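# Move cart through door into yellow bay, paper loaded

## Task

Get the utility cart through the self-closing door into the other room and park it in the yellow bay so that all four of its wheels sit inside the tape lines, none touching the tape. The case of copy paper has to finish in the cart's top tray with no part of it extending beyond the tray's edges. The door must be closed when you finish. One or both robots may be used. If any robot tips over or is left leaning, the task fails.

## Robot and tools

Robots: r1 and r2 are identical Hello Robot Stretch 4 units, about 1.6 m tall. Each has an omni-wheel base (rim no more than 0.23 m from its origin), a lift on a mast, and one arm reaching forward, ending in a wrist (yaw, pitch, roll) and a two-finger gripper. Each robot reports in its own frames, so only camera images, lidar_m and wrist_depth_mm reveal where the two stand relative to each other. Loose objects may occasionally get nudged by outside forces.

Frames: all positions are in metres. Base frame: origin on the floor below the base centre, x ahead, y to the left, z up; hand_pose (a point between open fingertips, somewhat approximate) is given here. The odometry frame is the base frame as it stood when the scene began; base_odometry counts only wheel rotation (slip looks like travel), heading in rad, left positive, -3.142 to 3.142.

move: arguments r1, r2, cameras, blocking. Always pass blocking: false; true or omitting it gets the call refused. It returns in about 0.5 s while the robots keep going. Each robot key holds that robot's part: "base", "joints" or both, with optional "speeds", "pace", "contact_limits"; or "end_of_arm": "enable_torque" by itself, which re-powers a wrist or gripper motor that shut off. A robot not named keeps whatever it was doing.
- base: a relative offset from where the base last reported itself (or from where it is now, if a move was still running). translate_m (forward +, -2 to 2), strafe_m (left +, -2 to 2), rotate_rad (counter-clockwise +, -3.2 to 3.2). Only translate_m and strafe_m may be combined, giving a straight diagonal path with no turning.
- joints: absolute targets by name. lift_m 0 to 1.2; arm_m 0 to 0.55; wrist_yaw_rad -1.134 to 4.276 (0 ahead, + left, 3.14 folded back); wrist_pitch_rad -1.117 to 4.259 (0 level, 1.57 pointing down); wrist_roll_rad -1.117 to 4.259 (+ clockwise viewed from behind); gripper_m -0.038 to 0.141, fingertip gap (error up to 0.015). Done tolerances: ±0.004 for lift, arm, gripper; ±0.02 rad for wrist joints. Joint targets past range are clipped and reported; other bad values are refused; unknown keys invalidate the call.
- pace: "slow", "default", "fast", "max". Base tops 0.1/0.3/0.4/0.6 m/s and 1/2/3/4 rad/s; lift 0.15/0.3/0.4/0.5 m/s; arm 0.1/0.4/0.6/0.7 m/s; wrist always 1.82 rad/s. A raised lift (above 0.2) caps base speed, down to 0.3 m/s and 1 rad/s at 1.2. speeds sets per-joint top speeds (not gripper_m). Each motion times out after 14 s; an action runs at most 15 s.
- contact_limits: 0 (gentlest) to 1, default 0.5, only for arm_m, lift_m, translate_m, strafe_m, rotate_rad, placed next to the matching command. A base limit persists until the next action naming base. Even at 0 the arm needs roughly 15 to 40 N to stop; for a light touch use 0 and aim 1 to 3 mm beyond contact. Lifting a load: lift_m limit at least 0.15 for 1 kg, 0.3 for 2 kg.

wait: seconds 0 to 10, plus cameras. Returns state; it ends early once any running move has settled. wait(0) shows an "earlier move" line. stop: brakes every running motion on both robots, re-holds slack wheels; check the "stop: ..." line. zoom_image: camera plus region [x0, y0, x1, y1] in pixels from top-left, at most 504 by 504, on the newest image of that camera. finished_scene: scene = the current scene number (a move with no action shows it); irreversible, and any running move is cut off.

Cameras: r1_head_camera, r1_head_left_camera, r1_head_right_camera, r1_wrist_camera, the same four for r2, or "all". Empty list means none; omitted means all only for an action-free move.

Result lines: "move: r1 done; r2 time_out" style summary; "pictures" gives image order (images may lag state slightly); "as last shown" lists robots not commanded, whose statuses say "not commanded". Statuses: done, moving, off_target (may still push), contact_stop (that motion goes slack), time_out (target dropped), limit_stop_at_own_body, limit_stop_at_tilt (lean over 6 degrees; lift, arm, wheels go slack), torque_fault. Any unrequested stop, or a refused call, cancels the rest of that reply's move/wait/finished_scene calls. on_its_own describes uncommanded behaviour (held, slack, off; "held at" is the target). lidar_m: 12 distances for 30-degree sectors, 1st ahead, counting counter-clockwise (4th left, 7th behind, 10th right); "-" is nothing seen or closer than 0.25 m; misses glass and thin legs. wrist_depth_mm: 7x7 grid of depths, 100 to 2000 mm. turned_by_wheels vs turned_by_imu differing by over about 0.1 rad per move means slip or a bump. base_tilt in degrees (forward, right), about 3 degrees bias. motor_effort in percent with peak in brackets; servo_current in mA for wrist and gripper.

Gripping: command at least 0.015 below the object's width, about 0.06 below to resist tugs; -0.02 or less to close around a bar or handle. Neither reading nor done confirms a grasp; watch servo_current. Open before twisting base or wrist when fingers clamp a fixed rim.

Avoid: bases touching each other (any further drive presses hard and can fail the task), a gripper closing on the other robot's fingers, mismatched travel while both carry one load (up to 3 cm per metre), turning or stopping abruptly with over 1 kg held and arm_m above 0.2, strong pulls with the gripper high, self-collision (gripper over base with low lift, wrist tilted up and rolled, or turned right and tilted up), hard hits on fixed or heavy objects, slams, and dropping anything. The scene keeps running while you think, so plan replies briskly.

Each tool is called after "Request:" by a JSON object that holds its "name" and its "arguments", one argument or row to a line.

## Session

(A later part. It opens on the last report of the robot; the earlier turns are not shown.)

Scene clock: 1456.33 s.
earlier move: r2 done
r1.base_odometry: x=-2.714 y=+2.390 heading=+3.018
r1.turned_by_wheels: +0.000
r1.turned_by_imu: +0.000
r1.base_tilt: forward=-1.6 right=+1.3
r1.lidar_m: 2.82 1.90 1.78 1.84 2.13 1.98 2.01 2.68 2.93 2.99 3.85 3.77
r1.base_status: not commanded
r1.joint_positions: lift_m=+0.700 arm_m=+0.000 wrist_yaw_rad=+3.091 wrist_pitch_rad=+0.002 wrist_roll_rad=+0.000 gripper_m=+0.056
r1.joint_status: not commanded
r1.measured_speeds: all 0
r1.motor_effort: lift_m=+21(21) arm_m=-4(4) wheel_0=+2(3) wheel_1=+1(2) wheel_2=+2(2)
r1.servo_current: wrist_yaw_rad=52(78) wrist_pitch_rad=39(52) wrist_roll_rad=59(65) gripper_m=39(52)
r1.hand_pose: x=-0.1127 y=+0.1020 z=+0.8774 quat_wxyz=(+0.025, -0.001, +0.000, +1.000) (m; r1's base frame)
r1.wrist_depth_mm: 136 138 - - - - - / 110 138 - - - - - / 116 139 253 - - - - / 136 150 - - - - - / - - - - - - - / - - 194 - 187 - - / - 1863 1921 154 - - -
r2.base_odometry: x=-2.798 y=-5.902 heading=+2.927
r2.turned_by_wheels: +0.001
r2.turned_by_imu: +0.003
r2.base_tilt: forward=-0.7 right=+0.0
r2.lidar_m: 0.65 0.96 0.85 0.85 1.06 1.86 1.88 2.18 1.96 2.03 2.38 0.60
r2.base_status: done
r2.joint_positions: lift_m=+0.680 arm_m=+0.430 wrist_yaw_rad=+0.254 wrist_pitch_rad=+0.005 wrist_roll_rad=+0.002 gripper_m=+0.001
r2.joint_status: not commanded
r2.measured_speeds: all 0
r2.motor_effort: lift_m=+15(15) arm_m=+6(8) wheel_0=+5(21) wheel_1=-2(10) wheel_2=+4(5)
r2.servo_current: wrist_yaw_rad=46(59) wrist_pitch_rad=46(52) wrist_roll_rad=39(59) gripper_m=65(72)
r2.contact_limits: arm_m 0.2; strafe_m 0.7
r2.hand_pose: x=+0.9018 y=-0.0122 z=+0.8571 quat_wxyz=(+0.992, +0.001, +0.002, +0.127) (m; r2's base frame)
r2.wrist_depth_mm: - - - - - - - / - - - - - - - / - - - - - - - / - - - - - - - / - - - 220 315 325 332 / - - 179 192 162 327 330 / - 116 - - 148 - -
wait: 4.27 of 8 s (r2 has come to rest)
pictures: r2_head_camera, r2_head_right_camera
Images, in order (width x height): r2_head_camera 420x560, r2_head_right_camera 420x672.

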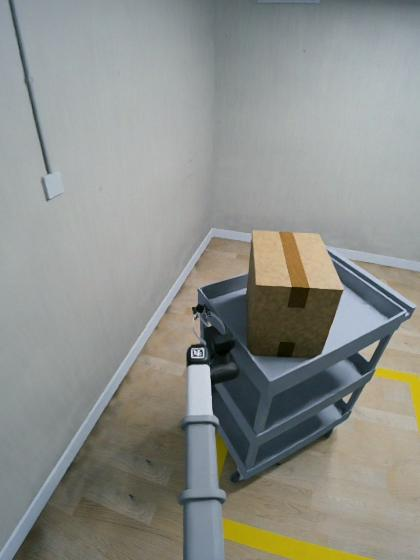

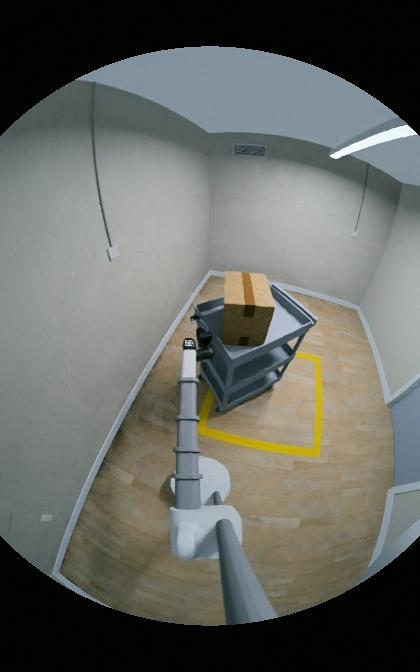

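Request:
{"name": "move", "arguments": {
  "blocking": false,
  "r2": {"base":{"strafe_m":0.2}}
}}

Request:
{"name": "wait", "arguments": {
  "seconds": 3
}}

Request:
{"name": "move", "arguments": {
  "blocking": false,
  "r2": {"base":{"translate_m":0.15},"joints":{"arm_m":0.48},"contact_limits":{"translate_m":0.3,"arm_m":0.2}}
}}

Request:
{"name": "wait", "arguments": {
  "seconds": 3
}}

Request:
{"name": "move", "arguments": {
  "blocking": false,
  "r2": {"base":{"strafe_m":-0.4},"pace":"slow","contact_limits":{"strafe_m":0.7}}
}}

Request:
{"name": "wait", "arguments": {
  "seconds": 8,
  "cameras": ["r2_head_camera","r2_head_right_camera"]
}}

Scene clock: 1476.03 s.
move: r2 moving
r1: as last shown
r1.base_tilt: forward=-1.6 right=+1.2
r1.lidar_m: 2.83 1.93 1.79 1.85 2.11 1.97 2.01 2.70 2.92 3.01 3.87 3.77
r1.motor_effort: lift_m=+21(21) arm_m=-4(4) wheel_0=+2(2) wheel_1=+1(1) wheel_2=+2(2)
r1.servo_current: wrist_yaw_rad=39(59) wrist_pitch_rad=46(46) wrist_roll_rad=59(65) gripper_m=39(46)
r1.wrist_depth_mm: 136 138 - - - - - / 109 138 - - - - - / 116 139 253 - - - - / 135 149 - - - - - / - - - - - - - / - - 193 - 187 - - / - 1863 1921 154 - - -
r2.base_odometry: x=-2.806 y=-5.937 heading=+2.927
r2.turned_by_wheels: +0.000
r2.turned_by_imu: +0.001
r2.base_tilt: forward=-0.7 right=+0.1
r2.lidar_m: 0.72 0.91 0.80 0.83 1.02 1.84 1.85 2.20 1.96 2.07 2.44 0.64
r2.base_status: strafe_m moving
r2.joint_positions: lift_m=+0.680 arm_m=+0.430 wrist_yaw_rad=+0.253 wrist_pitch_rad=+0.005 wrist_roll_rad=+0.002 gripper_m=+0.001
r2.joint_status: not commanded
r2.measured_speeds: translate_m=-0.001 strafe_m=+0.139 rotate_rad=+0.005 lift_m=+0.000 arm_m=+0.000 wrist_yaw_rad=+0.000 wrist_pitch_rad=+0.000 wrist_roll_rad=+0.000
r2.motor_effort: lift_m=+15(15) arm_m=+7(7) wheel_0=-9(13) wheel_1=+11(12) wheel_2=+0(3)
r2.servo_current: wrist_yaw_rad=39(59) wrist_pitch_rad=46(52) wrist_roll_rad=46(52) gripper_m=65(72)
r2.contact_limits: arm_m 0.2
r2.hand_pose: x=+0.9018 y=-0.0125 z=+0.8571 quat_wxyz=(+0.992, +0.001, +0.002, +0.126) (m; r2's base frame)
r2.wrist_depth_mm: - - - - - - - / - - - - - - - / - - - - - - - / - - - - - - - / - - - - 304 317 325 / - - 183 193 174 154 - / - 116 - - - 129 -
pictures: none

Scene clock: 1477.50 s.
earlier move: r2 done
r1.base_odometry: x=-2.714 y=+2.390 heading=+3.018
r1.turned_by_wheels: +0.000
r1.turned_by_imu: +0.000
r1.base_tilt: forward=-1.6 right=+1.3
r1.lidar_m: 2.83 1.94 1.79 1.82 2.14 1.96 2.01 2.66 2.93 2.98 3.86 3.78
r1.base_status: not commanded
r1.joint_positions: lift_m=+0.700 arm_m=+0.000 wrist_yaw_rad=+3.091 wrist_pitch_rad=+0.002 wrist_roll_rad=+0.000 gripper_m=+0.056
r1.joint_status: not commanded
r1.measured_speeds: all 0
r1.motor_effort: lift_m=+21(21) arm_m=-4(4) wheel_0=+2(2) wheel_1=+1(2) wheel_2=+2(2)
r1.servo_current: wrist_yaw_rad=46(78) wrist_pitch_rad=46(46) wrist_roll_rad=52(65) gripper_m=39(46)
r1.hand_pose: x=-0.1127 y=+0.1020 z=+0.8774 quat_wxyz=(+0.025, -0.001, +0.000, +1.000) (m; r1's base frame)
r1.wrist_depth_mm: 136 138 - - - - - / 110 138 - - - - - / 116 139 252 - - - - / 136 149 - - - - - / - - - - - - - / - - 193 - 187 - - / - 1983 1921 153 - - -
r2.base_odometry: x=-2.841 y=-6.098 heading=+2.927
r2.turned_by_wheels: +0.000
r2.turned_by_imu: +0.000
r2.base_tilt: forward=-0.7 right=+0.0
r2.lidar_m: 0.96 0.73 0.62 0.67 0.83 1.60 1.79 2.21 2.14 2.24 1.03 0.69
r2.base_status: done
r2.joint_positions: lift_m=+0.680 arm_m=+0.430 wrist_yaw_rad=+0.253 wrist_pitch_rad=+0.005 wrist_roll_rad=+0.002 gripper_m=+0.001
r2.joint_status: not commanded
r2.measured_speeds: all 0
r2.motor_effort: lift_m=+15(15) arm_m=+6(7) wheel_0=+0(13) wheel_1=+1(12) wheel_2=+0(3)
r2.servo_current: wrist_yaw_rad=52(59) wrist_pitch_rad=39(52) wrist_roll_rad=46(59) gripper_m=65(72)
r2.contact_limits: arm_m 0.2
r2.hand_pose: x=+0.9018 y=-0.0125 z=+0.8571 quat_wxyz=(+0.992, +0.001, +0.002, +0.126) (m; r2's base frame)
r2.wrist_depth_mm: 427 - - - - - - / 427 - - - - - - / 418 - - - - - - / 421 - - - - - - / 427 - - - - - - / 430 - 183 192 174 - - / 427 116 - - - 1756 1708
wait: 1.47 of 3 s (r2 has come to rest)
pictures: none

Scene clock: 1478.00 s.
move: r2 moving
r1: as last shown
r1.lidar_m: 2.86 1.90 1.79 1.81 2.13 1.96 2.04 2.69 2.94 2.98 3.87 3.78
r1.servo_current: wrist_yaw_rad=59(59) wrist_pitch_rad=39(46) wrist_roll_rad=39(65) gripper_m=39(46)
r1.wrist_depth_mm: 136 138 - - - - - / 109 138 - - - - - / 117 139 253 - - - - / 136 150 - - - - - / - - - - - - - / - - 195 - 187 - - / - 1921 1983 153 - - -
r2.base_odometry: x=-2.871 y=-6.091 heading=+2.927
r2.turned_by_wheels: +0.000
r2.turned_by_imu: +0.000
r2.base_tilt: forward=-0.6 right=+0.1
r2.lidar_m: 0.90 0.71 0.65 0.66 0.83 1.57 1.84 2.24 2.14 2.25 0.98 0.65
r2.base_status: translate_m moving
r2.joint_positions: lift_m=+0.680 arm_m=+0.471 wrist_yaw_rad=+0.253 wrist_pitch_rad=+0.005 wrist_roll_rad=+0.002 gripper_m=+0.001
r2.joint_status: arm_m moving
r2.measured_speeds: translate_m=+0.121 strafe_m=+0.002 rotate_rad=-0.004 lift_m=+0.000 arm_m=+0.088 wrist_yaw_rad=+0.000 wrist_pitch_rad=+0.000 wrist_roll_rad=+0.000
r2.motor_effort: lift_m=+15(15) arm_m=+9(11) wheel_0=+6(9) wheel_1=+7(8) wheel_2=-12(13)
r2.servo_current: wrist_yaw_rad=46(52) wrist_pitch_rad=46(46) wrist_roll_rad=46(52) gripper_m=72(72)
r2.contact_limits: arm_m 0.2; translate_m 0.3
r2.hand_pose: x=+0.9434 y=-0.0125 z=+0.8571 quat_wxyz=(+0.992, +0.001, +0.002, +0.126) (m; r2's base frame)
r2.wrist_depth_mm: 418 - - - - - - / 413 - - - - - - / 415 - - - - - - / 415 - - - - - - / 413 - - - - - - / 410 - 183 192 174 - - / 413 116 - - - 1756 1661
pictures: none

Scene clock: 1479.33 s.
earlier move: r2 done
r1.base_odometry: x=-2.714 y=+2.390 heading=+3.018
r1.turned_by_wheels: +0.000
r1.turned_by_imu: +0.000
r1.base_tilt: forward=-1.6 right=+1.2
r1.lidar_m: 2.85 1.94 1.80 1.83 2.14 1.97 2.03 2.65 2.93 3.02 3.86 3.78
r1.base_status: not commanded
r1.joint_positions: lift_m=+0.700 arm_m=+0.000 wrist_yaw_rad=+3.091 wrist_pitch_rad=+0.002 wrist_roll_rad=+0.000 gripper_m=+0.056
r1.joint_status: not commanded
r1.measured_speeds: all 0
r1.motor_effort: lift_m=+21(21) arm_m=-3(4) wheel_0=+2(3) wheel_1=+1(2) wheel_2=+2(2)
r1.servo_current: wrist_yaw_rad=65(65) wrist_pitch_rad=46(46) wrist_roll_rad=26(65) gripper_m=39(46)
r1.hand_pose: x=-0.1127 y=+0.1020 z=+0.8774 quat_wxyz=(+0.025, -0.001, +0.000, +1.000) (m; r1's base frame)
r1.wrist_depth_mm: 137 138 - - - - - / 110 138 - - - - - / 116 139 253 - - - - / 136 150 - - - - - / - - - - - - - / - - 194 - 187 - - / - 1921 1921 153 - - -
r2.base_odometry: x=-2.987 y=-6.066 heading=+2.927
r2.turned_by_wheels: +0.000
r2.turned_by_imu: +0.001
r2.base_tilt: forward=-0.7 right=+0.1
r2.lidar_m: 0.84 0.69 0.61 0.60 0.73 1.48 1.93 2.40 2.20 2.29 0.65 0.56
r2.base_status: done
r2.joint_positions: lift_m=+0.680 arm_m=+0.480 wrist_yaw_rad=+0.253 wrist_pitch_rad=+0.005 wrist_roll_rad=+0.002 gripper_m=+0.001
r2.joint_status: all done
r2.measured_speeds: all 0
r2.motor_effort: lift_m=+15(15) arm_m=+7(12) wheel_0=+2(9) wheel_1=+4(8) wheel_2=-3(13)
r2.servo_current: wrist_yaw_rad=46(59) wrist_pitch_rad=52(52) wrist_roll_rad=46(59) gripper_m=65(72)
r2.contact_limits: arm_m 0.2; translate_m 0.3
r2.hand_pose: x=+0.9518 y=-0.0125 z=+0.8571 quat_wxyz=(+0.992, +0.001, +0.002, +0.126) (m; r2's base frame)
r2.wrist_depth_mm: 379 424 - - - - - / 373 424 - - - 1808 - / 370 424 - - - 1863 - / 384 424 - - - 1921 - / 373 427 - - - 1921 - / 384 427 183 192 174 1863 - / 379 415 - - - 1618 1708
wait: 1.33 of 3 s (r2 has come to rest)
pictures: none

Scene clock: 1479.83 s.
move: r2 moving
r1: as last shown
r1.base_tilt: forward=-1.6 right=+1.3
r1.lidar_m: 2.82 1.94 1.80 1.84 2.13 1.96 2.04 2.67 2.95 3.00 3.87 3.79
r1.motor_effort: lift_m=+21(21) arm_m=-4(4) wheel_0=+2(2) wheel_1=+1(2) wheel_2=+2(2)
r1.servo_current: wrist_yaw_rad=59(59) wrist_pitch_rad=33(46) wrist_roll_rad=39(65) gripper_m=39(46)
r1.wrist_depth_mm: 136 138 - - - - - / 110 138 - - - - - / 116 139 253 - - - - / 136 150 - - - - - / - - - - - - - / - - 193 - 187 - - / - 1921 1921 153 - - -
r2.base_odometry: x=-2.984 y=-6.052 heading=+2.927
r2.turned_by_wheels: +0.000
r2.turned_by_imu: +0.000
r2.base_tilt: forward=-0.7 right=+0.1
r2.lidar_m: 0.83 0.71 0.63 0.62 0.80 1.52 1.96 2.42 2.18 2.26 0.66 0.57
r2.base_status: strafe_m moving
r2.joint_positions: lift_m=+0.680 arm_m=+0.480 wrist_yaw_rad=+0.253 wrist_pitch_rad=+0.005 wrist_roll_rad=+0.002 gripper_m=+0.001
r2.joint_status: not commanded
r2.measured_speeds: translate_m=+0.000 strafe_m=-0.056 rotate_rad=+0.000 lift_m=+0.000 arm_m=+0.000 wrist_yaw_rad=+0.000 wrist_pitch_rad=+0.000 wrist_roll_rad=+0.000
r2.motor_effort: lift_m=+15(15) arm_m=+7(7) wheel_0=+7(9) wheel_1=-7(9) wheel_2=-1(3)
r2.servo_current: wrist_yaw_rad=59(59) wrist_pitch_rad=46(52) wrist_roll_rad=52(59) gripper_m=65(65)
r2.contact_limits: arm_m 0.2; strafe_m 0.7
r2.hand_pose: x=+0.9518 y=-0.0125 z=+0.8571 quat_wxyz=(+0.992, +0.001, +0.002, +0.126) (m; r2's base frame)
r2.wrist_depth_mm: 387 - - - - - - / 384 433 - - - 1863 - / 394 436 - - - 1863 - / 384 436 - - - 1863 - / 392 430 - - - 1921 - / 382 424 183 192 174 1983 - / 394 126 - - - 1618 1708
pictures: none

Scene clock: 1484.47 s.
earlier move: r2 done
r1.base_odometry: x=-2.714 y=+2.390 heading=+3.018
r1.turned_by_wheels: +0.000
r1.turned_by_imu: +0.000
r1.base_tilt: forward=-1.6 right=+1.3
r1.lidar_m: 2.82 1.95 1.78 1.83 2.14 1.98 2.04 2.68 2.94 3.00 3.88 3.78
r1.base_status: not commanded
r1.joint_positions: lift_m=+0.700 arm_m=+0.000 wrist_yaw_rad=+3.091 wrist_pitch_rad=+0.002 wrist_roll_rad=+0.000 gripper_m=+0.056
r1.joint_status: not commanded
r1.measured_speeds: all 0
r1.motor_effort: lift_m=+21(21) arm_m=-4(4) wheel_0=+2(3) wheel_1=+1(2) wheel_2=+2(2)
r1.servo_current: wrist_yaw_rad=46(72) wrist_pitch_rad=39(52) wrist_roll_rad=33(72) gripper_m=39(46)
r1.hand_pose: x=-0.1127 y=+0.1020 z=+0.8774 quat_wxyz=(+0.025, -0.001, +0.000, +1.000) (m; r1's base frame)
r1.wrist_depth_mm: 136 138 - - - - - / 110 138 - - - - - / 116 139 252 - - - - / 135 150 - - - - - / - - - - - - - / - - 193 - 187 - - / - 1921 1921 153 - - -
r2.base_odometry: x=-2.902 y=-5.675 heading=+2.928
r2.turned_by_wheels: +0.001
r2.turned_by_imu: +0.003
r2.base_tilt: forward=-0.7 right=+0.1
r2.lidar_m: 0.71 1.11 0.99 1.00 1.23 2.03 2.06 2.02 1.83 1.90 1.08 0.57
r2.base_status: done
r2.joint_positions: lift_m=+0.680 arm_m=+0.480 wrist_yaw_rad=+0.253 wrist_pitch_rad=+0.005 wrist_roll_rad=+0.002 gripper_m=+0.001
r2.joint_status: not commanded
r2.measured_speeds: all 0
r2.motor_effort: lift_m=+15(15) arm_m=+6(7) wheel_0=+6(22) wheel_1=-4(10) wheel_2=+5(8)
r2.servo_current: wrist_yaw_rad=46(65) wrist_pitch_rad=46(52) wrist_roll_rad=39(59) gripper_m=65(72)
r2.contact_limits: arm_m 0.2; strafe_m 0.7
r2.hand_pose: x=+0.9519 y=-0.0124 z=+0.8571 quat_wxyz=(+0.992, +0.001, +0.002, +0.126) (m; r2's base frame)
r2.wrist_depth_mm: - - - - 1983 - - / - - - - - - - / - - - - - - - / - - - - - - - / - - - - - - - / - - 179 193 163 180 187 / - - - - 145 - -
wait: 4.63 of 8 s (r2 has come to rest)
pictures: r2_head_camera, r2_head_right_camera
Images, in order (width x height): r2_head_camera 420x560, r2_head_right_camera 420x672.

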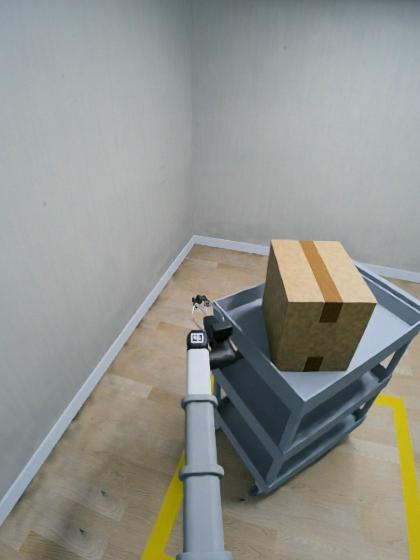

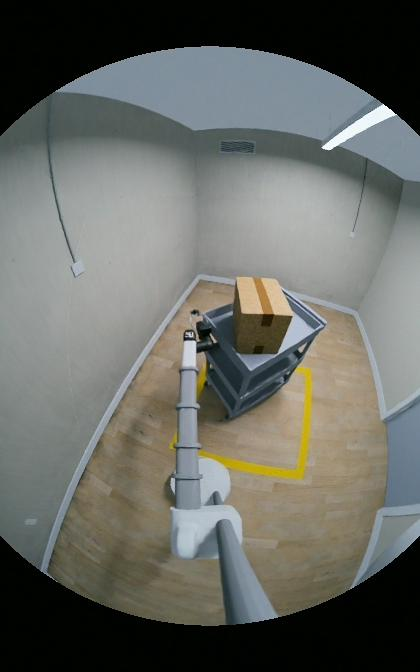

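Request:
{"name": "zoom_image", "arguments": {
  "camera": "r2_head_camera",
  "region": [180, 330, 420, 530]
}}

Request:
{"name": "zoom_image", "arguments": {
  "camera": "r2_head_right_camera",
  "region": [150, 280, 340, 490]
}}

Scaled by 2.100 from the camera's 420x560 image, which has a finer 1200x1600 frame.

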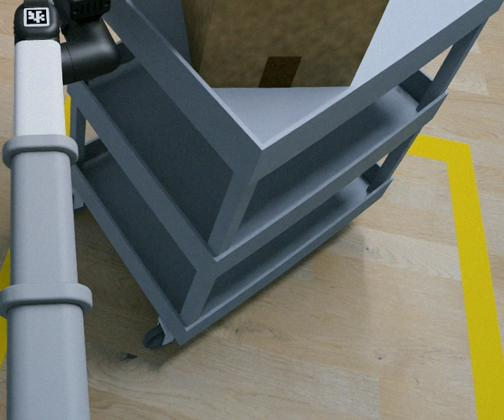

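Scaled by 2.400 from the camera's 420x672 image, which has a finer 600x960 frame.

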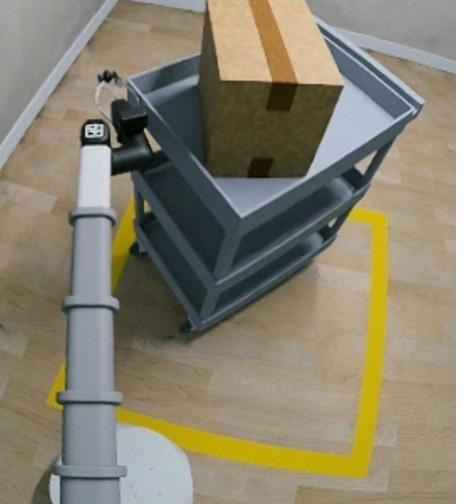

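Request:
{"name": "move", "arguments": {
  "blocking": false,
  "r2": {"base":{"strafe_m":0.45},"joints":{"arm_m":0.1},"pace":"default"}
}}

Request:
{"name": "wait", "arguments": {
  "seconds": 3
}}

Request:
{"name": "move", "arguments": {
  "blocking": false,
  "r2": {"base":{"rotate_rad":-0.32},"joints":{"wrist_yaw_rad":0.0}}
}}

Request:
{"name": "wait", "arguments": {
  "seconds": 2,
  "cameras": ["r2_head_camera","r2_head_right_camera"]
}}

Scene clock: 1516.63 s.
move: r2 moving
r1: as last shown
r1.lidar_m: 2.83 1.94 1.78 1.82 2.11 1.95 2.03 2.67 2.94 2.99 3.88 3.77
r1.motor_effort: lift_m=+21(21) arm_m=-3(4) wheel_0=+2(2) wheel_1=+1(2) wheel_2=+2(2)
r1.servo_current: wrist_yaw_rad=52(65) wrist_pitch_rad=39(46) wrist_roll_rad=52(59) gripper_m=46(46)
r1.wrist_depth_mm: 136 138 - - - - - / 109 138 - - - - - / 116 139 252 - - - - / 135 150 - - - - - / - - - - - - - / - - 194 - 187 - - / - 1983 1921 153 - - -
r2.base_odometry: x=-2.910 y=-5.710 heading=+2.928
r2.turned_by_wheels: +0.000
r2.turned_by_imu: +0.001
r2.base_tilt: forward=-0.7 right=+0.0
r2.lidar_m: 0.74 1.07 0.95 0.96 1.20 2.03 2.05 2.06 1.86 1.96 1.03 0.59
r2.base_status: strafe_m moving
r2.joint_positions: lift_m=+0.680 arm_m=+0.429 wrist_yaw_rad=+0.253 wrist_pitch_rad=+0.005 wrist_roll_rad=+0.002 gripper_m=+0.001
r2.joint_status: arm_m moving
r2.measured_speeds: translate_m=+0.000 strafe_m=+0.139 rotate_rad=+0.002 lift_m=+0.000 arm_m=-0.195 wrist_yaw_rad=+0.000 wrist_pitch_rad=+0.000 wrist_roll_rad=+0.000
r2.motor_effort: lift_m=+15(15) arm_m=-4(10) wheel_0=-12(13) wheel_1=+12(12) wheel_2=+0(4)
r2.servo_current: wrist_yaw_rad=52(59) wrist_pitch_rad=39(46) wrist_roll_rad=46(52) gripper_m=65(72)
r2.hand_pose: x=+0.9015 y=-0.0125 z=+0.8571 quat_wxyz=(+0.992, +0.001, +0.002, +0.126) (m; r2's base frame)
r2.wrist_depth_mm: - - - - - - - / - - - - - - - / - - - - - - - / - - - - - - - / - - - - - 213 218 / - - 183 192 182 167 - / - 116 - - - 158 -
pictures: none

Scene clock: 1518.97 s.
earlier move: r2 done
r1.base_odometry: x=-2.714 y=+2.390 heading=+3.018
r1.turned_by_wheels: +0.000
r1.turned_by_imu: +0.000
r1.base_tilt: forward=-1.6 right=+1.3
r1.lidar_m: 2.82 1.93 1.79 1.80 2.14 1.96 2.02 2.65 2.93 2.98 3.87 3.77
r1.base_status: not commanded
r1.joint_positions: lift_m=+0.700 arm_m=+0.000 wrist_yaw_rad=+3.091 wrist_pitch_rad=+0.002 wrist_roll_rad=+0.000 gripper_m=+0.056
r1.joint_status: not commanded
r1.measured_speeds: all 0
r1.motor_effort: lift_m=+21(21) arm_m=-4(4) wheel_0=+2(2) wheel_1=+1(2) wheel_2=+2(2)
r1.servo_current: wrist_yaw_rad=59(65) wrist_pitch_rad=39(46) wrist_roll_rad=65(78) gripper_m=39(46)
r1.hand_pose: x=-0.1127 y=+0.1020 z=+0.8774 quat_wxyz=(+0.025, -0.001, +0.000, +1.000) (m; r1's base frame)
r1.wrist_depth_mm: 136 138 - - - - - / 110 138 - - - - - / 116 139 252 - - - - / 136 150 - - - - - / - - - - - - - / - - 194 - 187 - - / - 1921 1921 153 - - -
r2.base_odometry: x=-2.998 y=-6.115 heading=+2.928
r2.turned_by_wheels: +0.000
r2.turned_by_imu: +0.000
r2.base_tilt: forward=-0.7 right=+0.1
r2.lidar_m: 0.98 0.65 0.56 0.56 0.73 1.41 1.93 2.32 2.20 2.32 0.84 0.90
r2.base_status: done
r2.joint_positions: lift_m=+0.680 arm_m=+0.100 wrist_yaw_rad=+0.253 wrist_pitch_rad=+0.005 wrist_roll_rad=+0.002 gripper_m=+0.001
r2.joint_status: all done
r2.measured_speeds: all 0
r2.motor_effort: lift_m=+15(15) arm_m=-7(12) wheel_0=-1(13) wheel_1=+2(13) wheel_2=+0(4)
r2.servo_current: wrist_yaw_rad=52(59) wrist_pitch_rad=39(46) wrist_roll_rad=39(65) gripper_m=65(72)
r2.hand_pose: x=+0.5722 y=-0.0126 z=+0.8571 quat_wxyz=(+0.992, +0.001, +0.002, +0.126) (m; r2's base frame)
r2.wrist_depth_mm: 430 - - - - - - / 430 - - - - - - / 427 - - - - - - / 433 - - - - - - / 430 - - - - - - / 433 - 183 192 174 - - / 427 116 - - - 1756 1808
wait: 2.33 of 3 s (r2 has come to rest)
pictures: none

Scene clock: 1519.47 s.
move: r2 moving
r1: as last shown
r1.base_tilt: forward=-1.6 right=+1.2
r1.lidar_m: 2.84 1.91 1.79 1.85 2.11 1.98 2.02 2.67 2.93 2.99 3.84 3.77
r1.servo_current: wrist_yaw_rad=46(59) wrist_pitch_rad=39(46) wrist_roll_rad=59(72) gripper_m=39(46)
r1.wrist_depth_mm: 136 138 - - - - - / 110 139 - - - - - / 117 139 254 - - - - / 136 149 - - - - - / - - - - - - - / - - 193 - 187 - - / - 1921 1983 153 - - -
r2.base_odometry: x=-2.998 y=-6.115 heading=+2.696
r2.turned_by_wheels: -0.231
r2.turned_by_imu: -0.225
r2.base_tilt: forward=-0.7 right=+0.1
r2.lidar_m: 1.55 0.70 0.58 0.55 0.61 0.94 1.90 2.08 2.26 2.24 2.47 0.87
r2.base_status: rotate_rad moving
r2.joint_positions: lift_m=+0.680 arm_m=+0.100 wrist_yaw_rad=+0.003 wrist_pitch_rad=+0.005 wrist_roll_rad=+0.002 gripper_m=+0.001
r2.joint_status: wrist_yaw_rad moving
r2.measured_speeds: translate_m=+0.000 strafe_m=+0.002 rotate_rad=-0.622 lift_m=+0.000 arm_m=+0.000 wrist_yaw_rad=-0.022 wrist_pitch_rad=+0.000 wrist_roll_rad=+0.000
r2.motor_effort: lift_m=+15(15) arm_m=-7(7) wheel_0=+7(9) wheel_1=+3(9) wheel_2=+5(11)
r2.servo_current: wrist_yaw_rad=91(91) wrist_pitch_rad=39(46) wrist_roll_rad=46(59) gripper_m=59(72)
r2.hand_pose: x=+0.5597 y=-0.0865 z=+0.8571 quat_wxyz=(+1.000, +0.001, +0.002, +0.002) (m; r2's base frame)
r2.wrist_depth_mm: - - - - - - - / - - - - - - 654 / - - - - - - 603 / - - - - - - 603 / - - - - - - - / - - 183 193 181 - 1008 / - 116 - - - - -
pictures: none

Scene clock: 1520.07 s.
earlier move: r2 done
r1.base_odometry: x=-2.714 y=+2.390 heading=+3.018
r1.turned_by_wheels: +0.000
r1.turned_by_imu: +0.000
r1.base_tilt: forward=-1.6 right=+1.3
r1.lidar_m: 2.82 1.94 1.78 1.83 2.15 1.97 2.03 2.67 2.93 3.00 3.85 3.78
r1.base_status: not commanded
r1.joint_positions: lift_m=+0.700 arm_m=+0.000 wrist_yaw_rad=+3.091 wrist_pitch_rad=+0.002 wrist_roll_rad=+0.000 gripper_m=+0.056
r1.joint_status: not commanded
r1.measured_speeds: all 0
r1.motor_effort: lift_m=+21(21) arm_m=-4(4) wheel_0=+2(2) wheel_1=+1(2) wheel_2=+2(2)
r1.servo_current: wrist_yaw_rad=39(65) wrist_pitch_rad=46(52) wrist_roll_rad=52(72) gripper_m=39(46)
r1.hand_pose: x=-0.1127 y=+0.1020 z=+0.8774 quat_wxyz=(+0.025, -0.001, +0.000, +1.000) (m; r1's base frame)
r1.wrist_depth_mm: 136 138 - - - - - / 109 138 - - - - - / 117 139 253 - - - - / 136 149 - - - - - / - - - - - - - / - - 193 - 188 - - / - 1921 1983 153 - - -
r2.base_odometry: x=-2.998 y=-6.115 heading=+2.608
r2.turned_by_wheels: -0.088
r2.turned_by_imu: -0.086
r2.base_tilt: forward=-0.7 right=+0.0
r2.lidar_m: 0.97 0.79 0.60 0.56 0.60 0.85 1.91 1.97 2.29 2.22 2.45 0.84
r2.base_status: done
r2.joint_positions: lift_m=+0.680 arm_m=+0.100 wrist_yaw_rad=+0.003 wrist_pitch_rad=+0.005 wrist_roll_rad=+0.002 gripper_m=+0.001
r2.joint_status: all done
r2.measured_speeds: all 0
r2.motor_effort: lift_m=+15(15) arm_m=-6(7) wheel_0=+1(9) wheel_1=+1(9) wheel_2=+2(11)
r2.servo_current: wrist_yaw_rad=46(91) wrist_pitch_rad=46(46) wrist_roll_rad=52(59) gripper_m=65(78)
r2.hand_pose: x=+0.5597 y=-0.0866 z=+0.8571 quat_wxyz=(+1.000, +0.001, +0.002, +0.001) (m; r2's base frame)
r2.wrist_depth_mm: - - - - - - - / - - - - - - 492 / - - - - - 647 496 / - - - - - 654 500 / - - - - - - - / - - 185 193 182 - - / - 125 - - - - -
wait: 0.60 of 2 s (r2 has come to rest)
pictures: r2_head_camera, r2_head_right_camera
Images, in order (width x height): r2_head_camera 420x560, r2_head_right_camera 420x672.

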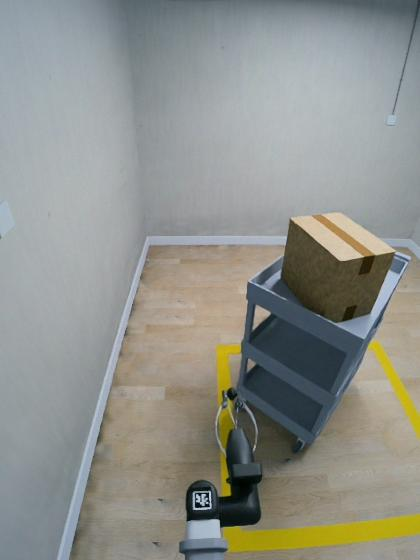

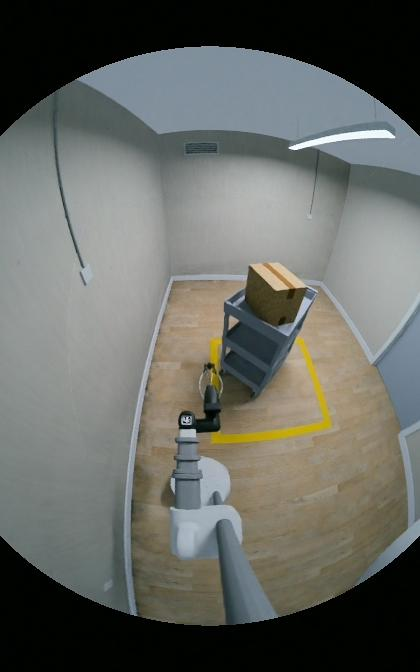

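Request:
{"name": "zoom_image", "arguments": {
  "camera": "r2_head_camera",
  "region": [190, 300, 420, 480]
}}

Scaled by 2.191 from the camera's 420x560 image, which has a finer 1200x1600 frame.

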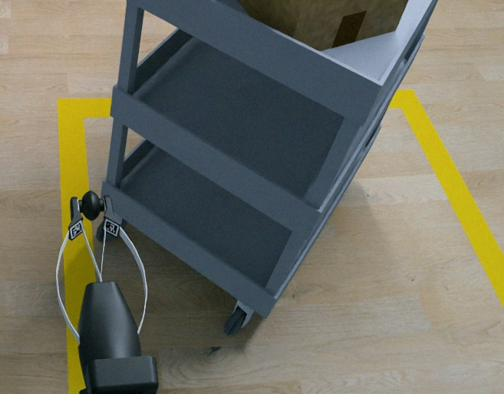

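Request:
{"name": "move", "arguments": {
  "blocking": false,
  "r2": {"base":{"strafe_m":0.19},"joints":{"arm_m":0.0}}
}}

Request:
{"name": "wait", "arguments": {
  "seconds": 3
}}

Request:
{"name": "move", "arguments": {
  "blocking": false,
  "r2": {"base":{"translate_m":1.95},"pace":"fast","contact_limits":{"translate_m":0.3}}
}}

Request:
{"name": "wait", "arguments": {
  "seconds": 2,
  "cameras": ["r2_head_right_camera"]
}}

Request:
{"name": "wait", "arguments": {
  "seconds": 8,
  "cameras": ["r2_head_right_camera"]
}}

Scene clock: 1542.23 s.
move: r2 moving
r1: as last shown
r1.lidar_m: 2.83 1.93 1.79 1.80 2.14 1.97 2.03 2.66 2.94 2.99 3.86 3.76
r1.motor_effort: lift_m=+21(21) arm_m=-4(4) wheel_0=+2(2) wheel_1=+2(2) wheel_2=+2(2)
r1.servo_current: wrist_yaw_rad=65(65) wrist_pitch_rad=39(52) wrist_roll_rad=46(59) gripper_m=39(46)
r1.wrist_depth_mm: 136 138 - - - - - / 110 139 - - - - - / 117 139 253 - - - - / 136 150 - - - - - / - - - - - - - / - - 193 - 187 - - / - 1983 1863 153 - - -
r2.base_odometry: x=-3.016 y=-6.146 heading=+2.608
r2.turned_by_wheels: +0.000
r2.turned_by_imu: +0.000
r2.base_tilt: forward=-0.7 right=+0.1
r2.lidar_m: 1.03 0.75 0.54 0.52 0.54 0.78 1.91 2.00 2.35 2.27 2.44 0.89
r2.base_status: strafe_m moving
r2.joint_positions: lift_m=+0.680 arm_m=+0.049 wrist_yaw_rad=+0.003 wrist_pitch_rad=+0.005 wrist_roll_rad=+0.002 gripper_m=+0.001
r2.joint_status: arm_m moving
r2.measured_speeds: translate_m=+0.001 strafe_m=+0.141 rotate_rad=-0.006 lift_m=+0.000 arm_m=-0.195 wrist_yaw_rad=+0.000 wrist_pitch_rad=+0.000 wrist_roll_rad=+0.000
r2.motor_effort: lift_m=+15(15) arm_m=-7(12) wheel_0=-8(14) wheel_1=+11(12) wheel_2=-1(2)
r2.servo_current: wrist_yaw_rad=59(59) wrist_pitch_rad=46(46) wrist_roll_rad=52(59) gripper_m=59(65)
r2.hand_pose: x=+0.5090 y=-0.0866 z=+0.8571 quat_wxyz=(+1.000, +0.001, +0.002, +0.001) (m; r2's base frame)
r2.wrist_depth_mm: - - - - - - - / - - - - - - 564 / - - - - - 715 544 / - - - - - 723 544 / - - - - - - - / - - 184 193 182 - - / - 116 - - - - -
pictures: none

Scene clock: 1543.63 s.
earlier move: r2 done
r1.base_odometry: x=-2.714 y=+2.390 heading=+3.018
r1.turned_by_wheels: +0.000
r1.turned_by_imu: +0.000
r1.base_tilt: forward=-1.6 right=+1.3
r1.lidar_m: 2.82 1.92 1.78 1.83 2.12 1.96 2.03 2.64 2.95 2.99 3.84 3.76
r1.base_status: not commanded
r1.joint_positions: lift_m=+0.700 arm_m=+0.000 wrist_yaw_rad=+3.091 wrist_pitch_rad=+0.002 wrist_roll_rad=+0.000 gripper_m=+0.056
r1.joint_status: not commanded
r1.measured_speeds: all 0
r1.motor_effort: lift_m=+21(21) arm_m=-4(4) wheel_0=+2(2) wheel_1=+1(2) wheel_2=+2(2)
r1.servo_current: wrist_yaw_rad=52(65) wrist_pitch_rad=46(52) wrist_roll_rad=59(65) gripper_m=39(46)
r1.hand_pose: x=-0.1127 y=+0.1020 z=+0.8774 quat_wxyz=(+0.025, -0.001, +0.000, +1.000) (m; r1's base frame)
r1.wrist_depth_mm: 136 138 - - - - - / 109 138 - - - - - / 116 139 253 - - - - / 136 150 - - - - - / - - - - - - - / - - 194 - 187 - - / - 1983 1921 153 - - -
r2.base_odometry: x=-3.094 y=-6.278 heading=+2.608
r2.turned_by_wheels: +0.000
r2.turned_by_imu: +0.001
r2.base_tilt: forward=-0.6 right=+0.0
r2.lidar_m: 1.36 0.52 0.38 0.37 0.38 0.57 1.73 2.00 2.50 2.42 1.00 0.97
r2.base_status: done
r2.joint_positions: lift_m=+0.680 arm_m=+0.000 wrist_yaw_rad=+0.003 wrist_pitch_rad=+0.005 wrist_roll_rad=+0.002 gripper_m=+0.001
r2.joint_status: all done
r2.measured_speeds: all 0
r2.motor_effort: lift_m=+15(15) arm_m=-7(12) wheel_0=-1(14) wheel_1=+3(12) wheel_2=+0(2)
r2.servo_current: wrist_yaw_rad=46(65) wrist_pitch_rad=39(52) wrist_roll_rad=46(59) gripper_m=72(72)
r2.hand_pose: x=+0.4597 y=-0.0867 z=+0.8571 quat_wxyz=(+1.000, +0.001, +0.002, +0.001) (m; r2's base frame)
r2.wrist_depth_mm: - - - - - - - / - - - - - - - / - - - - - - 732 / - - - - - - 732 / - - - - - - - / - - 183 193 182 - - / - 116 - - - - -
wait: 1.40 of 3 s (r2 has come to rest)
pictures: none

Scene clock: 1544.13 s.
move: r2 moving
r1: as last shown
r1.lidar_m: 2.81 1.92 1.78 1.82 2.14 1.98 2.03 2.68 2.93 3.00 3.87 3.76
r1.motor_effort: lift_m=+21(21) arm_m=-4(4) wheel_0=+2(2) wheel_1=+1(1) wheel_2=+2(2)
r1.servo_current: wrist_yaw_rad=52(52) wrist_pitch_rad=39(46) wrist_roll_rad=39(59) gripper_m=39(52)
r1.wrist_depth_mm: 136 138 - - - - - / 110 138 - - - - - / 116 139 254 - - - - / 136 149 - - - - - / - - - - - - - / - - 194 - 187 - - / - 1921 1921 153 - - -
r2.base_odometry: x=-3.135 y=-6.254 heading=+2.608
r2.turned_by_wheels: +0.000
r2.turned_by_imu: +0.000
r2.base_tilt: forward=-0.7 right=+0.1
r2.lidar_m: 1.32 0.50 0.38 0.37 0.39 0.57 1.88 2.04 2.51 2.42 0.97 0.95
r2.base_status: translate_m moving
r2.joint_positions: lift_m=+0.680 arm_m=+0.000 wrist_yaw_rad=+0.003 wrist_pitch_rad=+0.005 wrist_roll_rad=+0.002 gripper_m=+0.001
r2.joint_status: not commanded
r2.measured_speeds: translate_m=+0.185 strafe_m=+0.000 rotate_rad=+0.004 lift_m=+0.000 arm_m=+0.000 wrist_yaw_rad=+0.000 wrist_pitch_rad=+0.000 wrist_roll_rad=+0.000
r2.motor_effort: lift_m=+15(15) arm_m=-7(7) wheel_0=+9(10) wheel_1=+9(9) wheel_2=-15(15)
r2.servo_current: wrist_yaw_rad=39(52) wrist_pitch_rad=46(52) wrist_roll_rad=52(65) gripper_m=59(72)
r2.contact_limits: translate_m 0.3
r2.hand_pose: x=+0.4597 y=-0.0867 z=+0.8571 quat_wxyz=(+1.000, +0.001, +0.002, +0.001) (m; r2's base frame)
r2.wrist_depth_mm: - - - - - - - / - - - - - - - / - - - - - - 715 / - - - - - - 715 / - - - - - - - / - - 183 192 182 - 1138 / - 116 - - - 946 -
pictures: none

Scene clock: 1546.13 s.
earlier move: r2 moving
r1.base_odometry: x=-2.714 y=+2.390 heading=+3.018
r1.turned_by_wheels: +0.000
r1.turned_by_imu: +0.000
r1.base_tilt: forward=-1.6 right=+1.3
r1.lidar_m: 2.82 1.91 1.78 1.84 2.12 1.97 2.02 2.68 2.92 2.99 3.84 3.78
r1.base_status: not commanded
r1.joint_positions: lift_m=+0.700 arm_m=+0.000 wrist_yaw_rad=+3.091 wrist_pitch_rad=+0.002 wrist_roll_rad=+0.000 gripper_m=+0.056
r1.joint_status: not commanded
r1.measured_speeds: all 0
r1.motor_effort: lift_m=+21(21) arm_m=-4(4) wheel_0=+2(2) wheel_1=+1(2) wheel_2=+2(2)
r1.servo_current: wrist_yaw_rad=65(65) wrist_pitch_rad=39(52) wrist_roll_rad=59(72) gripper_m=39(52)
r1.hand_pose: x=-0.1127 y=+0.1020 z=+0.8774 quat_wxyz=(+0.025, -0.001, +0.000, +1.000) (m; r1's base frame)
r1.wrist_depth_mm: 136 138 - - - - - / 109 138 - - - - - / 116 139 253 - - - - / 136 149 - - - - - / - - - - - - - / - - 194 - 187 - - / - 1863 1983 154 - - -
r2.base_odometry: x=-3.775 y=-5.877 heading=+2.608
r2.turned_by_wheels: +0.000
r2.turned_by_imu: +0.001
r2.base_tilt: forward=-0.7 right=+0.1
r2.lidar_m: 1.25 0.50 0.34 0.34 0.37 0.55 1.70 2.82 2.59 0.48 0.43 2.13
r2.base_status: translate_m moving
r2.joint_positions: lift_m=+0.680 arm_m=+0.000 wrist_yaw_rad=+0.003 wrist_pitch_rad=+0.005 wrist_roll_rad=+0.002 gripper_m=+0.001
r2.joint_status: not commanded
r2.measured_speeds: translate_m=+0.399 strafe_m=+0.000 rotate_rad=+0.002 lift_m=+0.000 arm_m=+0.000 wrist_yaw_rad=+0.000 wrist_pitch_rad=+0.000 wrist_roll_rad=+0.000
r2.motor_effort: lift_m=+15(15) arm_m=-7(7) wheel_0=+7(11) wheel_1=+7(11) wheel_2=-10(17)
r2.servo_current: wrist_yaw_rad=52(65) wrist_pitch_rad=46(52) wrist_roll_rad=52(65) gripper_m=72(72)
r2.contact_limits: translate_m 0.3
r2.hand_pose: x=+0.4597 y=-0.0867 z=+0.8571 quat_wxyz=(+1.000, +0.001, +0.002, +0.001) (m; r2's base frame)
r2.wrist_depth_mm: - - - - - - - / - - - - - - - / - - - - - - - / - - 1863 - - - - / - - 1808 - - - - / - - 184 192 174 - - / - 116 - - - 1708 1708
wait: 2.00 s; no rest
pictures: r2_head_right_camera
Images, in order (width x height): r2_head_right_camera 420x672.

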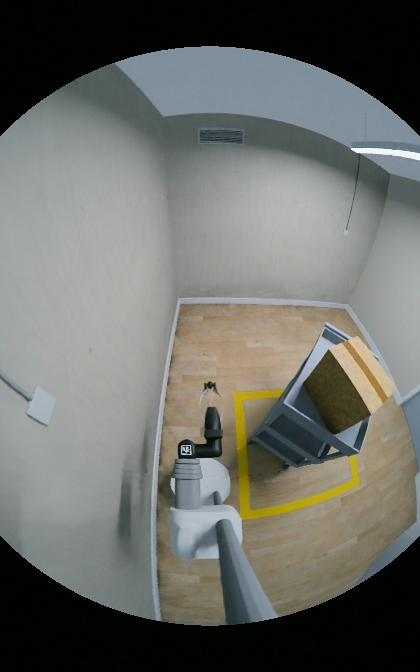

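Scene clock: 1549.87 s.
earlier move: r2 done
r1.base_odometry: x=-2.714 y=+2.390 heading=+3.018
r1.turned_by_wheels: +0.000
r1.turned_by_imu: +0.000
r1.base_tilt: forward=-1.6 right=+1.3
r1.lidar_m: 2.84 1.91 1.79 1.84 2.14 1.94 2.02 2.64 2.93 2.99 3.86 3.79
r1.base_status: not commanded
r1.joint_positions: lift_m=+0.700 arm_m=+0.000 wrist_yaw_rad=+3.091 wrist_pitch_rad=+0.002 wrist_roll_rad=+0.000 gripper_m=+0.056
r1.joint_status: not commanded
r1.measured_speeds: all 0
r1.motor_effort: lift_m=+21(21) arm_m=-4(4) wheel_0=+2(2) wheel_1=+1(2) wheel_2=+2(2)
r1.servo_current: wrist_yaw_rad=52(78) wrist_pitch_rad=39(52) wrist_roll_rad=46(72) gripper_m=39(52)
r1.hand_pose: x=-0.1127 y=+0.1020 z=+0.8774 quat_wxyz=(+0.025, -0.001, +0.000, +1.000) (m; r1's base frame)
r1.wrist_depth_mm: 136 138 - - - - - / 109 138 - - - - - / 116 139 253 - - - - / 136 150 - - - - - / - - - - - - - / - - 193 - 187 - - / - 1983 1921 153 - - -
r2.base_odometry: x=-4.774 y=-5.287 heading=+2.608
r2.turned_by_wheels: +0.000
r2.turned_by_imu: +0.002
r2.base_tilt: forward=-0.7 right=+0.1
r2.lidar_m: 0.89 0.41 0.31 0.30 0.33 0.45 1.41 0.90 0.90 2.49 1.26 0.94
r2.base_status: done
r2.joint_positions: lift_m=+0.680 arm_m=+0.000 wrist_yaw_rad=+0.003 wrist_pitch_rad=+0.005 wrist_roll_rad=+0.002 gripper_m=+0.001
r2.joint_status: not commanded
r2.measured_speeds: all 0
r2.motor_effort: lift_m=+15(15) arm_m=-7(7) wheel_0=+1(12) wheel_1=+2(11) wheel_2=-2(17)
r2.servo_current: wrist_yaw_rad=39(65) wrist_pitch_rad=39(52) wrist_roll_rad=46(65) gripper_m=65(72)
r2.contact_limits: translate_m 0.3
r2.hand_pose: x=+0.4597 y=-0.0867 z=+0.8571 quat_wxyz=(+1.000, +0.001, +0.002, +0.001) (m; r2's base frame)
r2.wrist_depth_mm: - - - - - - - / - - - - - - - / - 691 - - - - - / - 691 - - - - - / - 699 - - - - - / - 683 183 191 174 - - / - 125 - - - - -
wait: 3.73 of 8 s (r2 has come to rest)
pictures: r2_head_right_camera
Images, in order (width x height): r2_head_right_camera 420x672.

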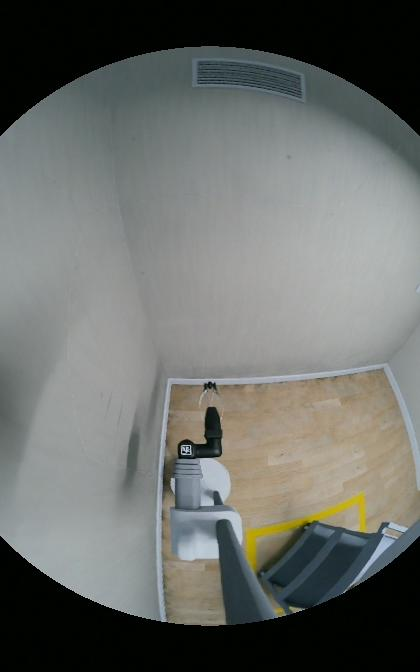

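Request:
{"name": "move", "arguments": {
  "blocking": false,
  "r2": {"base":{"rotate_rad":-3.12}}
}}

Request:
{"name": "wait", "arguments": {
  "seconds": 5,
  "cameras": ["r2_head_camera","r2_head_left_camera"]
}}

Scene clock: 1555.63 s.
move: r2 moving
r1: as last shown
r1.lidar_m: 2.85 1.92 1.79 1.84 2.13 1.96 2.04 2.67 2.95 3.01 3.85 3.78
r1.motor_effort: lift_m=+21(21) arm_m=-4(4) wheel_0=+2(3) wheel_1=+1(2) wheel_2=+2(2)
r1.servo_current: wrist_yaw_rad=46(59) wrist_pitch_rad=39(46) wrist_roll_rad=65(65) gripper_m=33(46)
r1.wrist_depth_mm: 136 138 - - - - - / 110 138 - - - - - / 117 139 253 - - - - / 136 150 - - - - - / - - - - - - - / - - 193 - 187 - - / - 1921 1921 153 - - -
r2.base_odometry: x=-4.774 y=-5.287 heading=+2.357
r2.turned_by_wheels: -0.252
r2.turned_by_imu: -0.244
r2.base_tilt: forward=-0.7 right=+0.1
r2.lidar_m: 0.89 0.60 0.35 0.32 0.29 0.38 0.72 0.96 0.89 0.96 1.70 1.02
r2.base_status: rotate_rad moving
r2.joint_positions: lift_m=+0.680 arm_m=+0.000 wrist_yaw_rad=+0.003 wrist_pitch_rad=+0.005 wrist_roll_rad=+0.002 gripper_m=+0.001
r2.joint_status: not commanded
r2.measured_speeds: translate_m=+0.000 strafe_m=+0.000 rotate_rad=-0.980 lift_m=+0.000 arm_m=+0.000 wrist_yaw_rad=+0.000 wrist_pitch_rad=+0.000 wrist_roll_rad=+0.000
r2.motor_effort: lift_m=+15(15) arm_m=-7(7) wheel_0=+8(13) wheel_1=+9(11) wheel_2=+10(11)
r2.servo_current: wrist_yaw_rad=46(59) wrist_pitch_rad=46(52) wrist_roll_rad=52(52) gripper_m=65(72)
r2.hand_pose: x=+0.4597 y=-0.0867 z=+0.8571 quat_wxyz=(+1.000, +0.001, +0.002, +0.001) (m; r2's base frame)
r2.wrist_depth_mm: - - - - - - - / - - - - - - - / - - - - - - - / - - - - - - - / - - - - - - - / - - 183 192 174 - - / - 116 - - - - -
pictures: none

Scene clock: 1558.00 s.
earlier move: r2 done
r1.base_odometry: x=-2.714 y=+2.390 heading=+3.018
r1.turned_by_wheels: +0.000
r1.turned_by_imu: +0.000
r1.base_tilt: forward=-1.6 right=+1.3
r1.lidar_m: 2.83 1.90 1.80 1.83 2.12 1.97 2.01 2.71 2.94 3.02 3.82 3.78
r1.base_status: not commanded
r1.joint_positions: lift_m=+0.700 arm_m=+0.000 wrist_yaw_rad=+3.091 wrist_pitch_rad=+0.002 wrist_roll_rad=+0.000 gripper_m=+0.056
r1.joint_status: not commanded
r1.measured_speeds: all 0
r1.motor_effort: lift_m=+21(21) arm_m=-4(4) wheel_0=+2(3) wheel_1=+1(2) wheel_2=+2(2)
r1.servo_current: wrist_yaw_rad=52(65) wrist_pitch_rad=39(46) wrist_roll_rad=59(72) gripper_m=46(46)
r1.hand_pose: x=-0.1127 y=+0.1020 z=+0.8774 quat_wxyz=(+0.025, -0.001, +0.000, +1.000) (m; r1's base frame)
r1.wrist_depth_mm: 136 138 - - - - - / 110 138 - - - - - / 116 139 253 - - - - / 136 149 - - - - - / - - - - - - - / - - 194 - 187 - - / - 1863 1921 153 - - -
r2.base_odometry: x=-4.774 y=-5.287 heading=-0.511
r2.turned_by_wheels: -2.867
r2.turned_by_imu: -2.791
r2.base_tilt: forward=-0.7 right=+0.0
r2.lidar_m: 1.80 0.89 0.90 2.49 1.23 0.92 0.89 0.40 0.31 0.30 0.33 0.50
r2.base_status: done
r2.joint_positions: lift_m=+0.680 arm_m=+0.000 wrist_yaw_rad=+0.003 wrist_pitch_rad=+0.005 wrist_roll_rad=+0.002 gripper_m=+0.001
r2.joint_status: not commanded
r2.measured_speeds: all 0
r2.motor_effort: lift_m=+16(16) arm_m=-7(7) wheel_0=+4(13) wheel_1=+4(12) wheel_2=+4(11)
r2.servo_current: wrist_yaw_rad=39(59) wrist_pitch_rad=46(52) wrist_roll_rad=46(52) gripper_m=72(72)
r2.hand_pose: x=+0.4597 y=-0.0867 z=+0.8570 quat_wxyz=(+1.000, +0.001, +0.002, +0.001) (m; r2's base frame)
r2.wrist_depth_mm: - - - - - - 410 / - - - - - - 413 / 904 - - - - - 397 / 842 - - - - - 397 / 707 - - - - - 424 / - - 189 193 174 - 421 / - 715 1618 - - - -
wait: 2.37 of 5 s (r2 has come to rest)
pictures: r2_head_camera, r2_head_left_camera
Images, in order (width x height): r2_head_camera 420x560, r2_head_left_camera 420x672.

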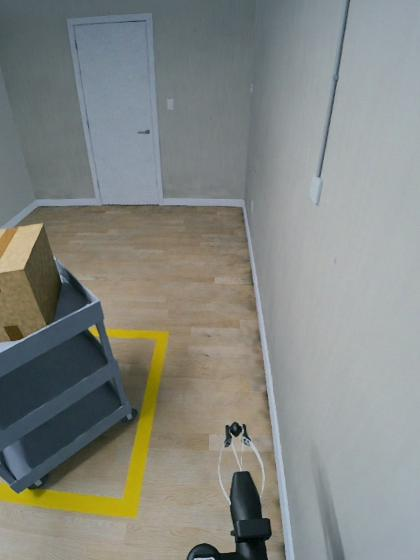

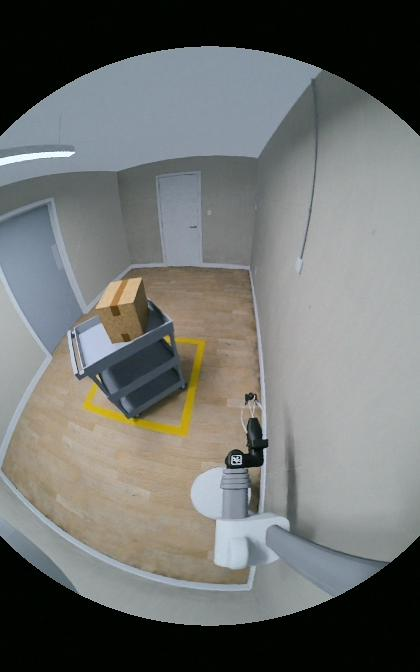

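Request:
{"name": "move", "arguments": {
  "blocking": false,
  "r2": {"base":{"strafe_m":0.68},"joints":{"wrist_yaw_rad":1.571},"pace":"default"}
}}

Request:
{"name": "wait", "arguments": {
  "seconds": 5,
  "cameras": ["r2_head_camera"]
}}

Request:
{"name": "wait", "arguments": {
  "seconds": 3,
  "cameras": ["r2_head_camera"]
}}

Scene clock: 1571.70 s.
move: r2 moving
r1: as last shown
r1.base_tilt: forward=-1.6 right=+1.2
r1.lidar_m: 2.85 1.94 1.78 1.83 2.13 1.97 2.05 2.66 2.93 3.00 3.82 3.78
r1.motor_effort: lift_m=+21(21) arm_m=-4(4) wheel_0=+2(2) wheel_1=+1(2) wheel_2=+2(2)
r1.servo_current: wrist_yaw_rad=39(65) wrist_pitch_rad=39(46) wrist_roll_rad=39(59) gripper_m=46(46)
r1.wrist_depth_mm: 136 138 - - - - - / 109 138 - - - - - / 116 139 253 - - - - / 136 150 - - - - - / - - - - - - - / - - 193 - 188 - - / - 1983 1921 153 - - -
r2.base_odometry: x=-4.756 y=-5.256 heading=-0.510
r2.turned_by_wheels: +0.000
r2.turned_by_imu: +0.001
r2.base_tilt: forward=-0.7 right=+0.1
r2.lidar_m: 1.99 0.88 0.88 2.45 1.19 0.93 0.87 0.44 0.33 0.32 0.37 0.55
r2.base_status: strafe_m moving
r2.joint_positions: lift_m=+0.680 arm_m=+0.000 wrist_yaw_rad=+0.562 wrist_pitch_rad=+0.005 wrist_roll_rad=+0.002 gripper_m=+0.001
r2.joint_status: wrist_yaw_rad moving
r2.measured_speeds: translate_m=+0.000 strafe_m=+0.139 rotate_rad=+0.002 lift_m=+0.000 arm_m=+0.000 wrist_yaw_rad=+1.733 wrist_pitch_rad=+0.000 wrist_roll_rad=+0.000
r2.motor_effort: lift_m=+15(16) arm_m=-7(7) wheel_0=-11(13) wheel_1=+11(13) wheel_2=+0(3)
r2.servo_current: wrist_yaw_rad=98(124) wrist_pitch_rad=46(52) wrist_roll_rad=52(52) gripper_m=59(65)
r2.hand_pose: x=+0.4617 y=+0.0798 z=+0.8570 quat_wxyz=(+0.961, +0.000, +0.003, +0.277) (m; r2's base frame)
r2.wrist_depth_mm: - - - - - - - / - - - - - - - / - - 768 - - - - / - 1078 778 - - - - / 647 - - - - - - / - - 187 193 182 - - / 831 125 - - - 1708 1756
pictures: none

Scene clock: 1574.80 s.
earlier move: r2 done
r1.base_odometry: x=-2.714 y=+2.390 heading=+3.018
r1.turned_by_wheels: +0.000
r1.turned_by_imu: +0.000
r1.base_tilt: forward=-1.6 right=+1.3
r1.lidar_m: 2.81 1.92 1.78 1.84 2.11 1.95 2.01 2.67 2.95 3.00 3.87 3.77
r1.base_status: not commanded
r1.joint_positions: lift_m=+0.700 arm_m=+0.000 wrist_yaw_rad=+3.091 wrist_pitch_rad=+0.002 wrist_roll_rad=+0.000 gripper_m=+0.056
r1.joint_status: not commanded
r1.measured_speeds: all 0
r1.motor_effort: lift_m=+21(21) arm_m=-3(4) wheel_0=+2(2) wheel_1=+1(2) wheel_2=+2(2)
r1.servo_current: wrist_yaw_rad=52(65) wrist_pitch_rad=39(52) wrist_roll_rad=52(65) gripper_m=39(46)
r1.hand_pose: x=-0.1127 y=+0.1020 z=+0.8774 quat_wxyz=(+0.025, -0.001, +0.000, +1.000) (m; r1's base frame)
r1.wrist_depth_mm: 136 138 - - - - - / 109 138 - - - - - / 116 139 253 - - - - / 136 150 - - - - - / - - - - - - - / - - 193 - 187 - - / - 1983 1921 153 - - -
r2.base_odometry: x=-4.442 y=-4.694 heading=-0.511
r2.turned_by_wheels: +0.000
r2.turned_by_imu: +0.001
r2.base_tilt: forward=-0.7 right=+0.1
r2.lidar_m: 0.53 0.50 1.86 1.83 1.14 0.87 0.84 0.88 1.01 0.97 1.04 0.86
r2.base_status: done
r2.joint_positions: lift_m=+0.680 arm_m=+0.000 wrist_yaw_rad=+1.568 wrist_pitch_rad=+0.005 wrist_roll_rad=+0.002 gripper_m=+0.001
r2.joint_status: all done
r2.measured_speeds: all 0
r2.motor_effort: lift_m=+15(16) arm_m=-6(7) wheel_0=-1(13) wheel_1=+2(13) wheel_2=+0(3)
r2.servo_current: wrist_yaw_rad=46(124) wrist_pitch_rad=39(52) wrist_roll_rad=52(59) gripper_m=65(72)
r2.hand_pose: x=+0.2592 y=+0.2882 z=+0.8570 quat_wxyz=(+0.708, -0.001, +0.002, +0.706) (m; r2's base frame)
r2.wrist_depth_mm: - - - - - - - / - - - - - 1576 - / - - - - - 1618 - / - - - - - 1618 - / - - - - - 1661 - / - - 183 192 174 1661 - / - 127 - - - 1661 1661
wait: 3.10 of 5 s (r2 has come to rest)
pictures: r2_head_camera
Images, in order (width x height): r2_head_camera 420x560.

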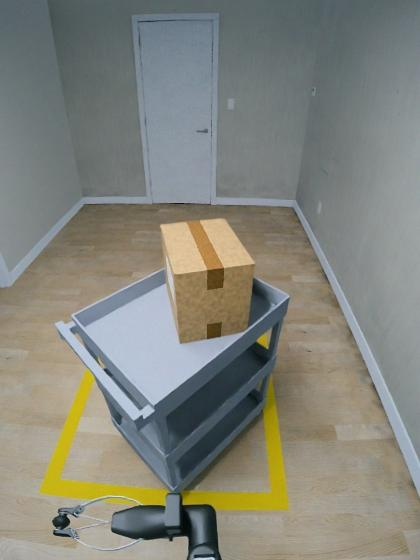

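Scene clock: 1577.80 s.
r1.base_odometry: x=-2.714 y=+2.390 heading=+3.018
r1.turned_by_wheels: +0.000
r1.turned_by_imu: +0.000
r1.base_tilt: forward=-1.6 right=+1.3
r1.lidar_m: 2.82 1.92 1.77 1.83 2.10 1.97 1.99 2.63 2.95 3.01 3.88 3.79
r1.base_status: not commanded
r1.joint_positions: lift_m=+0.700 arm_m=+0.000 wrist_yaw_rad=+3.091 wrist_pitch_rad=+0.002 wrist_roll_rad=+0.000 gripper_m=+0.056
r1.joint_status: not commanded
r1.measured_speeds: all 0
r1.motor_effort: lift_m=+21(21) arm_m=-4(4) wheel_0=+2(2) wheel_1=+1(2) wheel_2=+2(2)
r1.servo_current: wrist_yaw_rad=39(65) wrist_pitch_rad=46(52) wrist_roll_rad=52(65) gripper_m=46(46)
r1.hand_pose: x=-0.1127 y=+0.1020 z=+0.8774 quat_wxyz=(+0.025, -0.001, +0.000, +1.000) (m; r1's base frame)
r1.wrist_depth_mm: 136 138 - - - - - / 110 138 - - - - - / 116 139 253 - - - - / 135 149 - - - - - / - - - - - - - / - - 194 - 187 - - / - 1921 1921 153 - - -
r2.base_odometry: x=-4.442 y=-4.694 heading=-0.511
r2.turned_by_wheels: +0.000
r2.turned_by_imu: +0.000
r2.base_tilt: forward=-0.7 right=+0.0
r2.lidar_m: 0.52 0.49 1.86 1.82 1.14 0.88 0.83 0.91 1.02 0.98 1.05 0.88
r2.base_status: done
r2.joint_positions: lift_m=+0.680 arm_m=+0.000 wrist_yaw_rad=+1.568 wrist_pitch_rad=+0.005 wrist_roll_rad=+0.002 gripper_m=+0.001
r2.joint_status: all done
r2.measured_speeds: all 0
r2.motor_effort: lift_m=+16(16) arm_m=-6(7) wheel_0=-1(13) wheel_1=+2(13) wheel_2=+0(3)
r2.servo_current: wrist_yaw_rad=59(124) wrist_pitch_rad=39(52) wrist_roll_rad=46(59) gripper_m=65(72)
r2.hand_pose: x=+0.2592 y=+0.2882 z=+0.8570 quat_wxyz=(+0.708, -0.001, +0.002, +0.706) (m; r2's base frame)
r2.wrist_depth_mm: - - - - - - - / - - - - - 1618 - / - - - - - 1618 - / - - - - - 1618 - / - - - - - 1618 - / - - 183 191 174 1661 - / - 126 - - - 1661 1708
wait: 3.00 s; at rest by 0.27 s
pictures: r2_head_camera
Images, in order (width x height): r2_head_camera 420x560.

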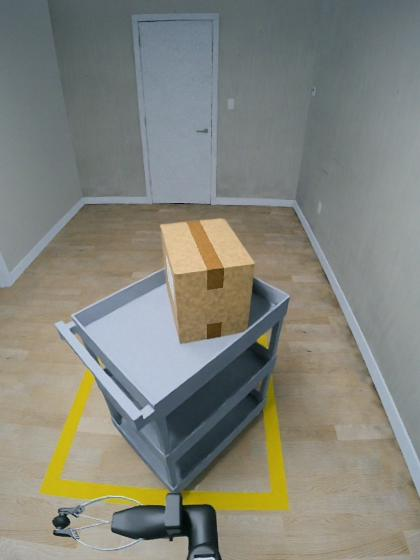

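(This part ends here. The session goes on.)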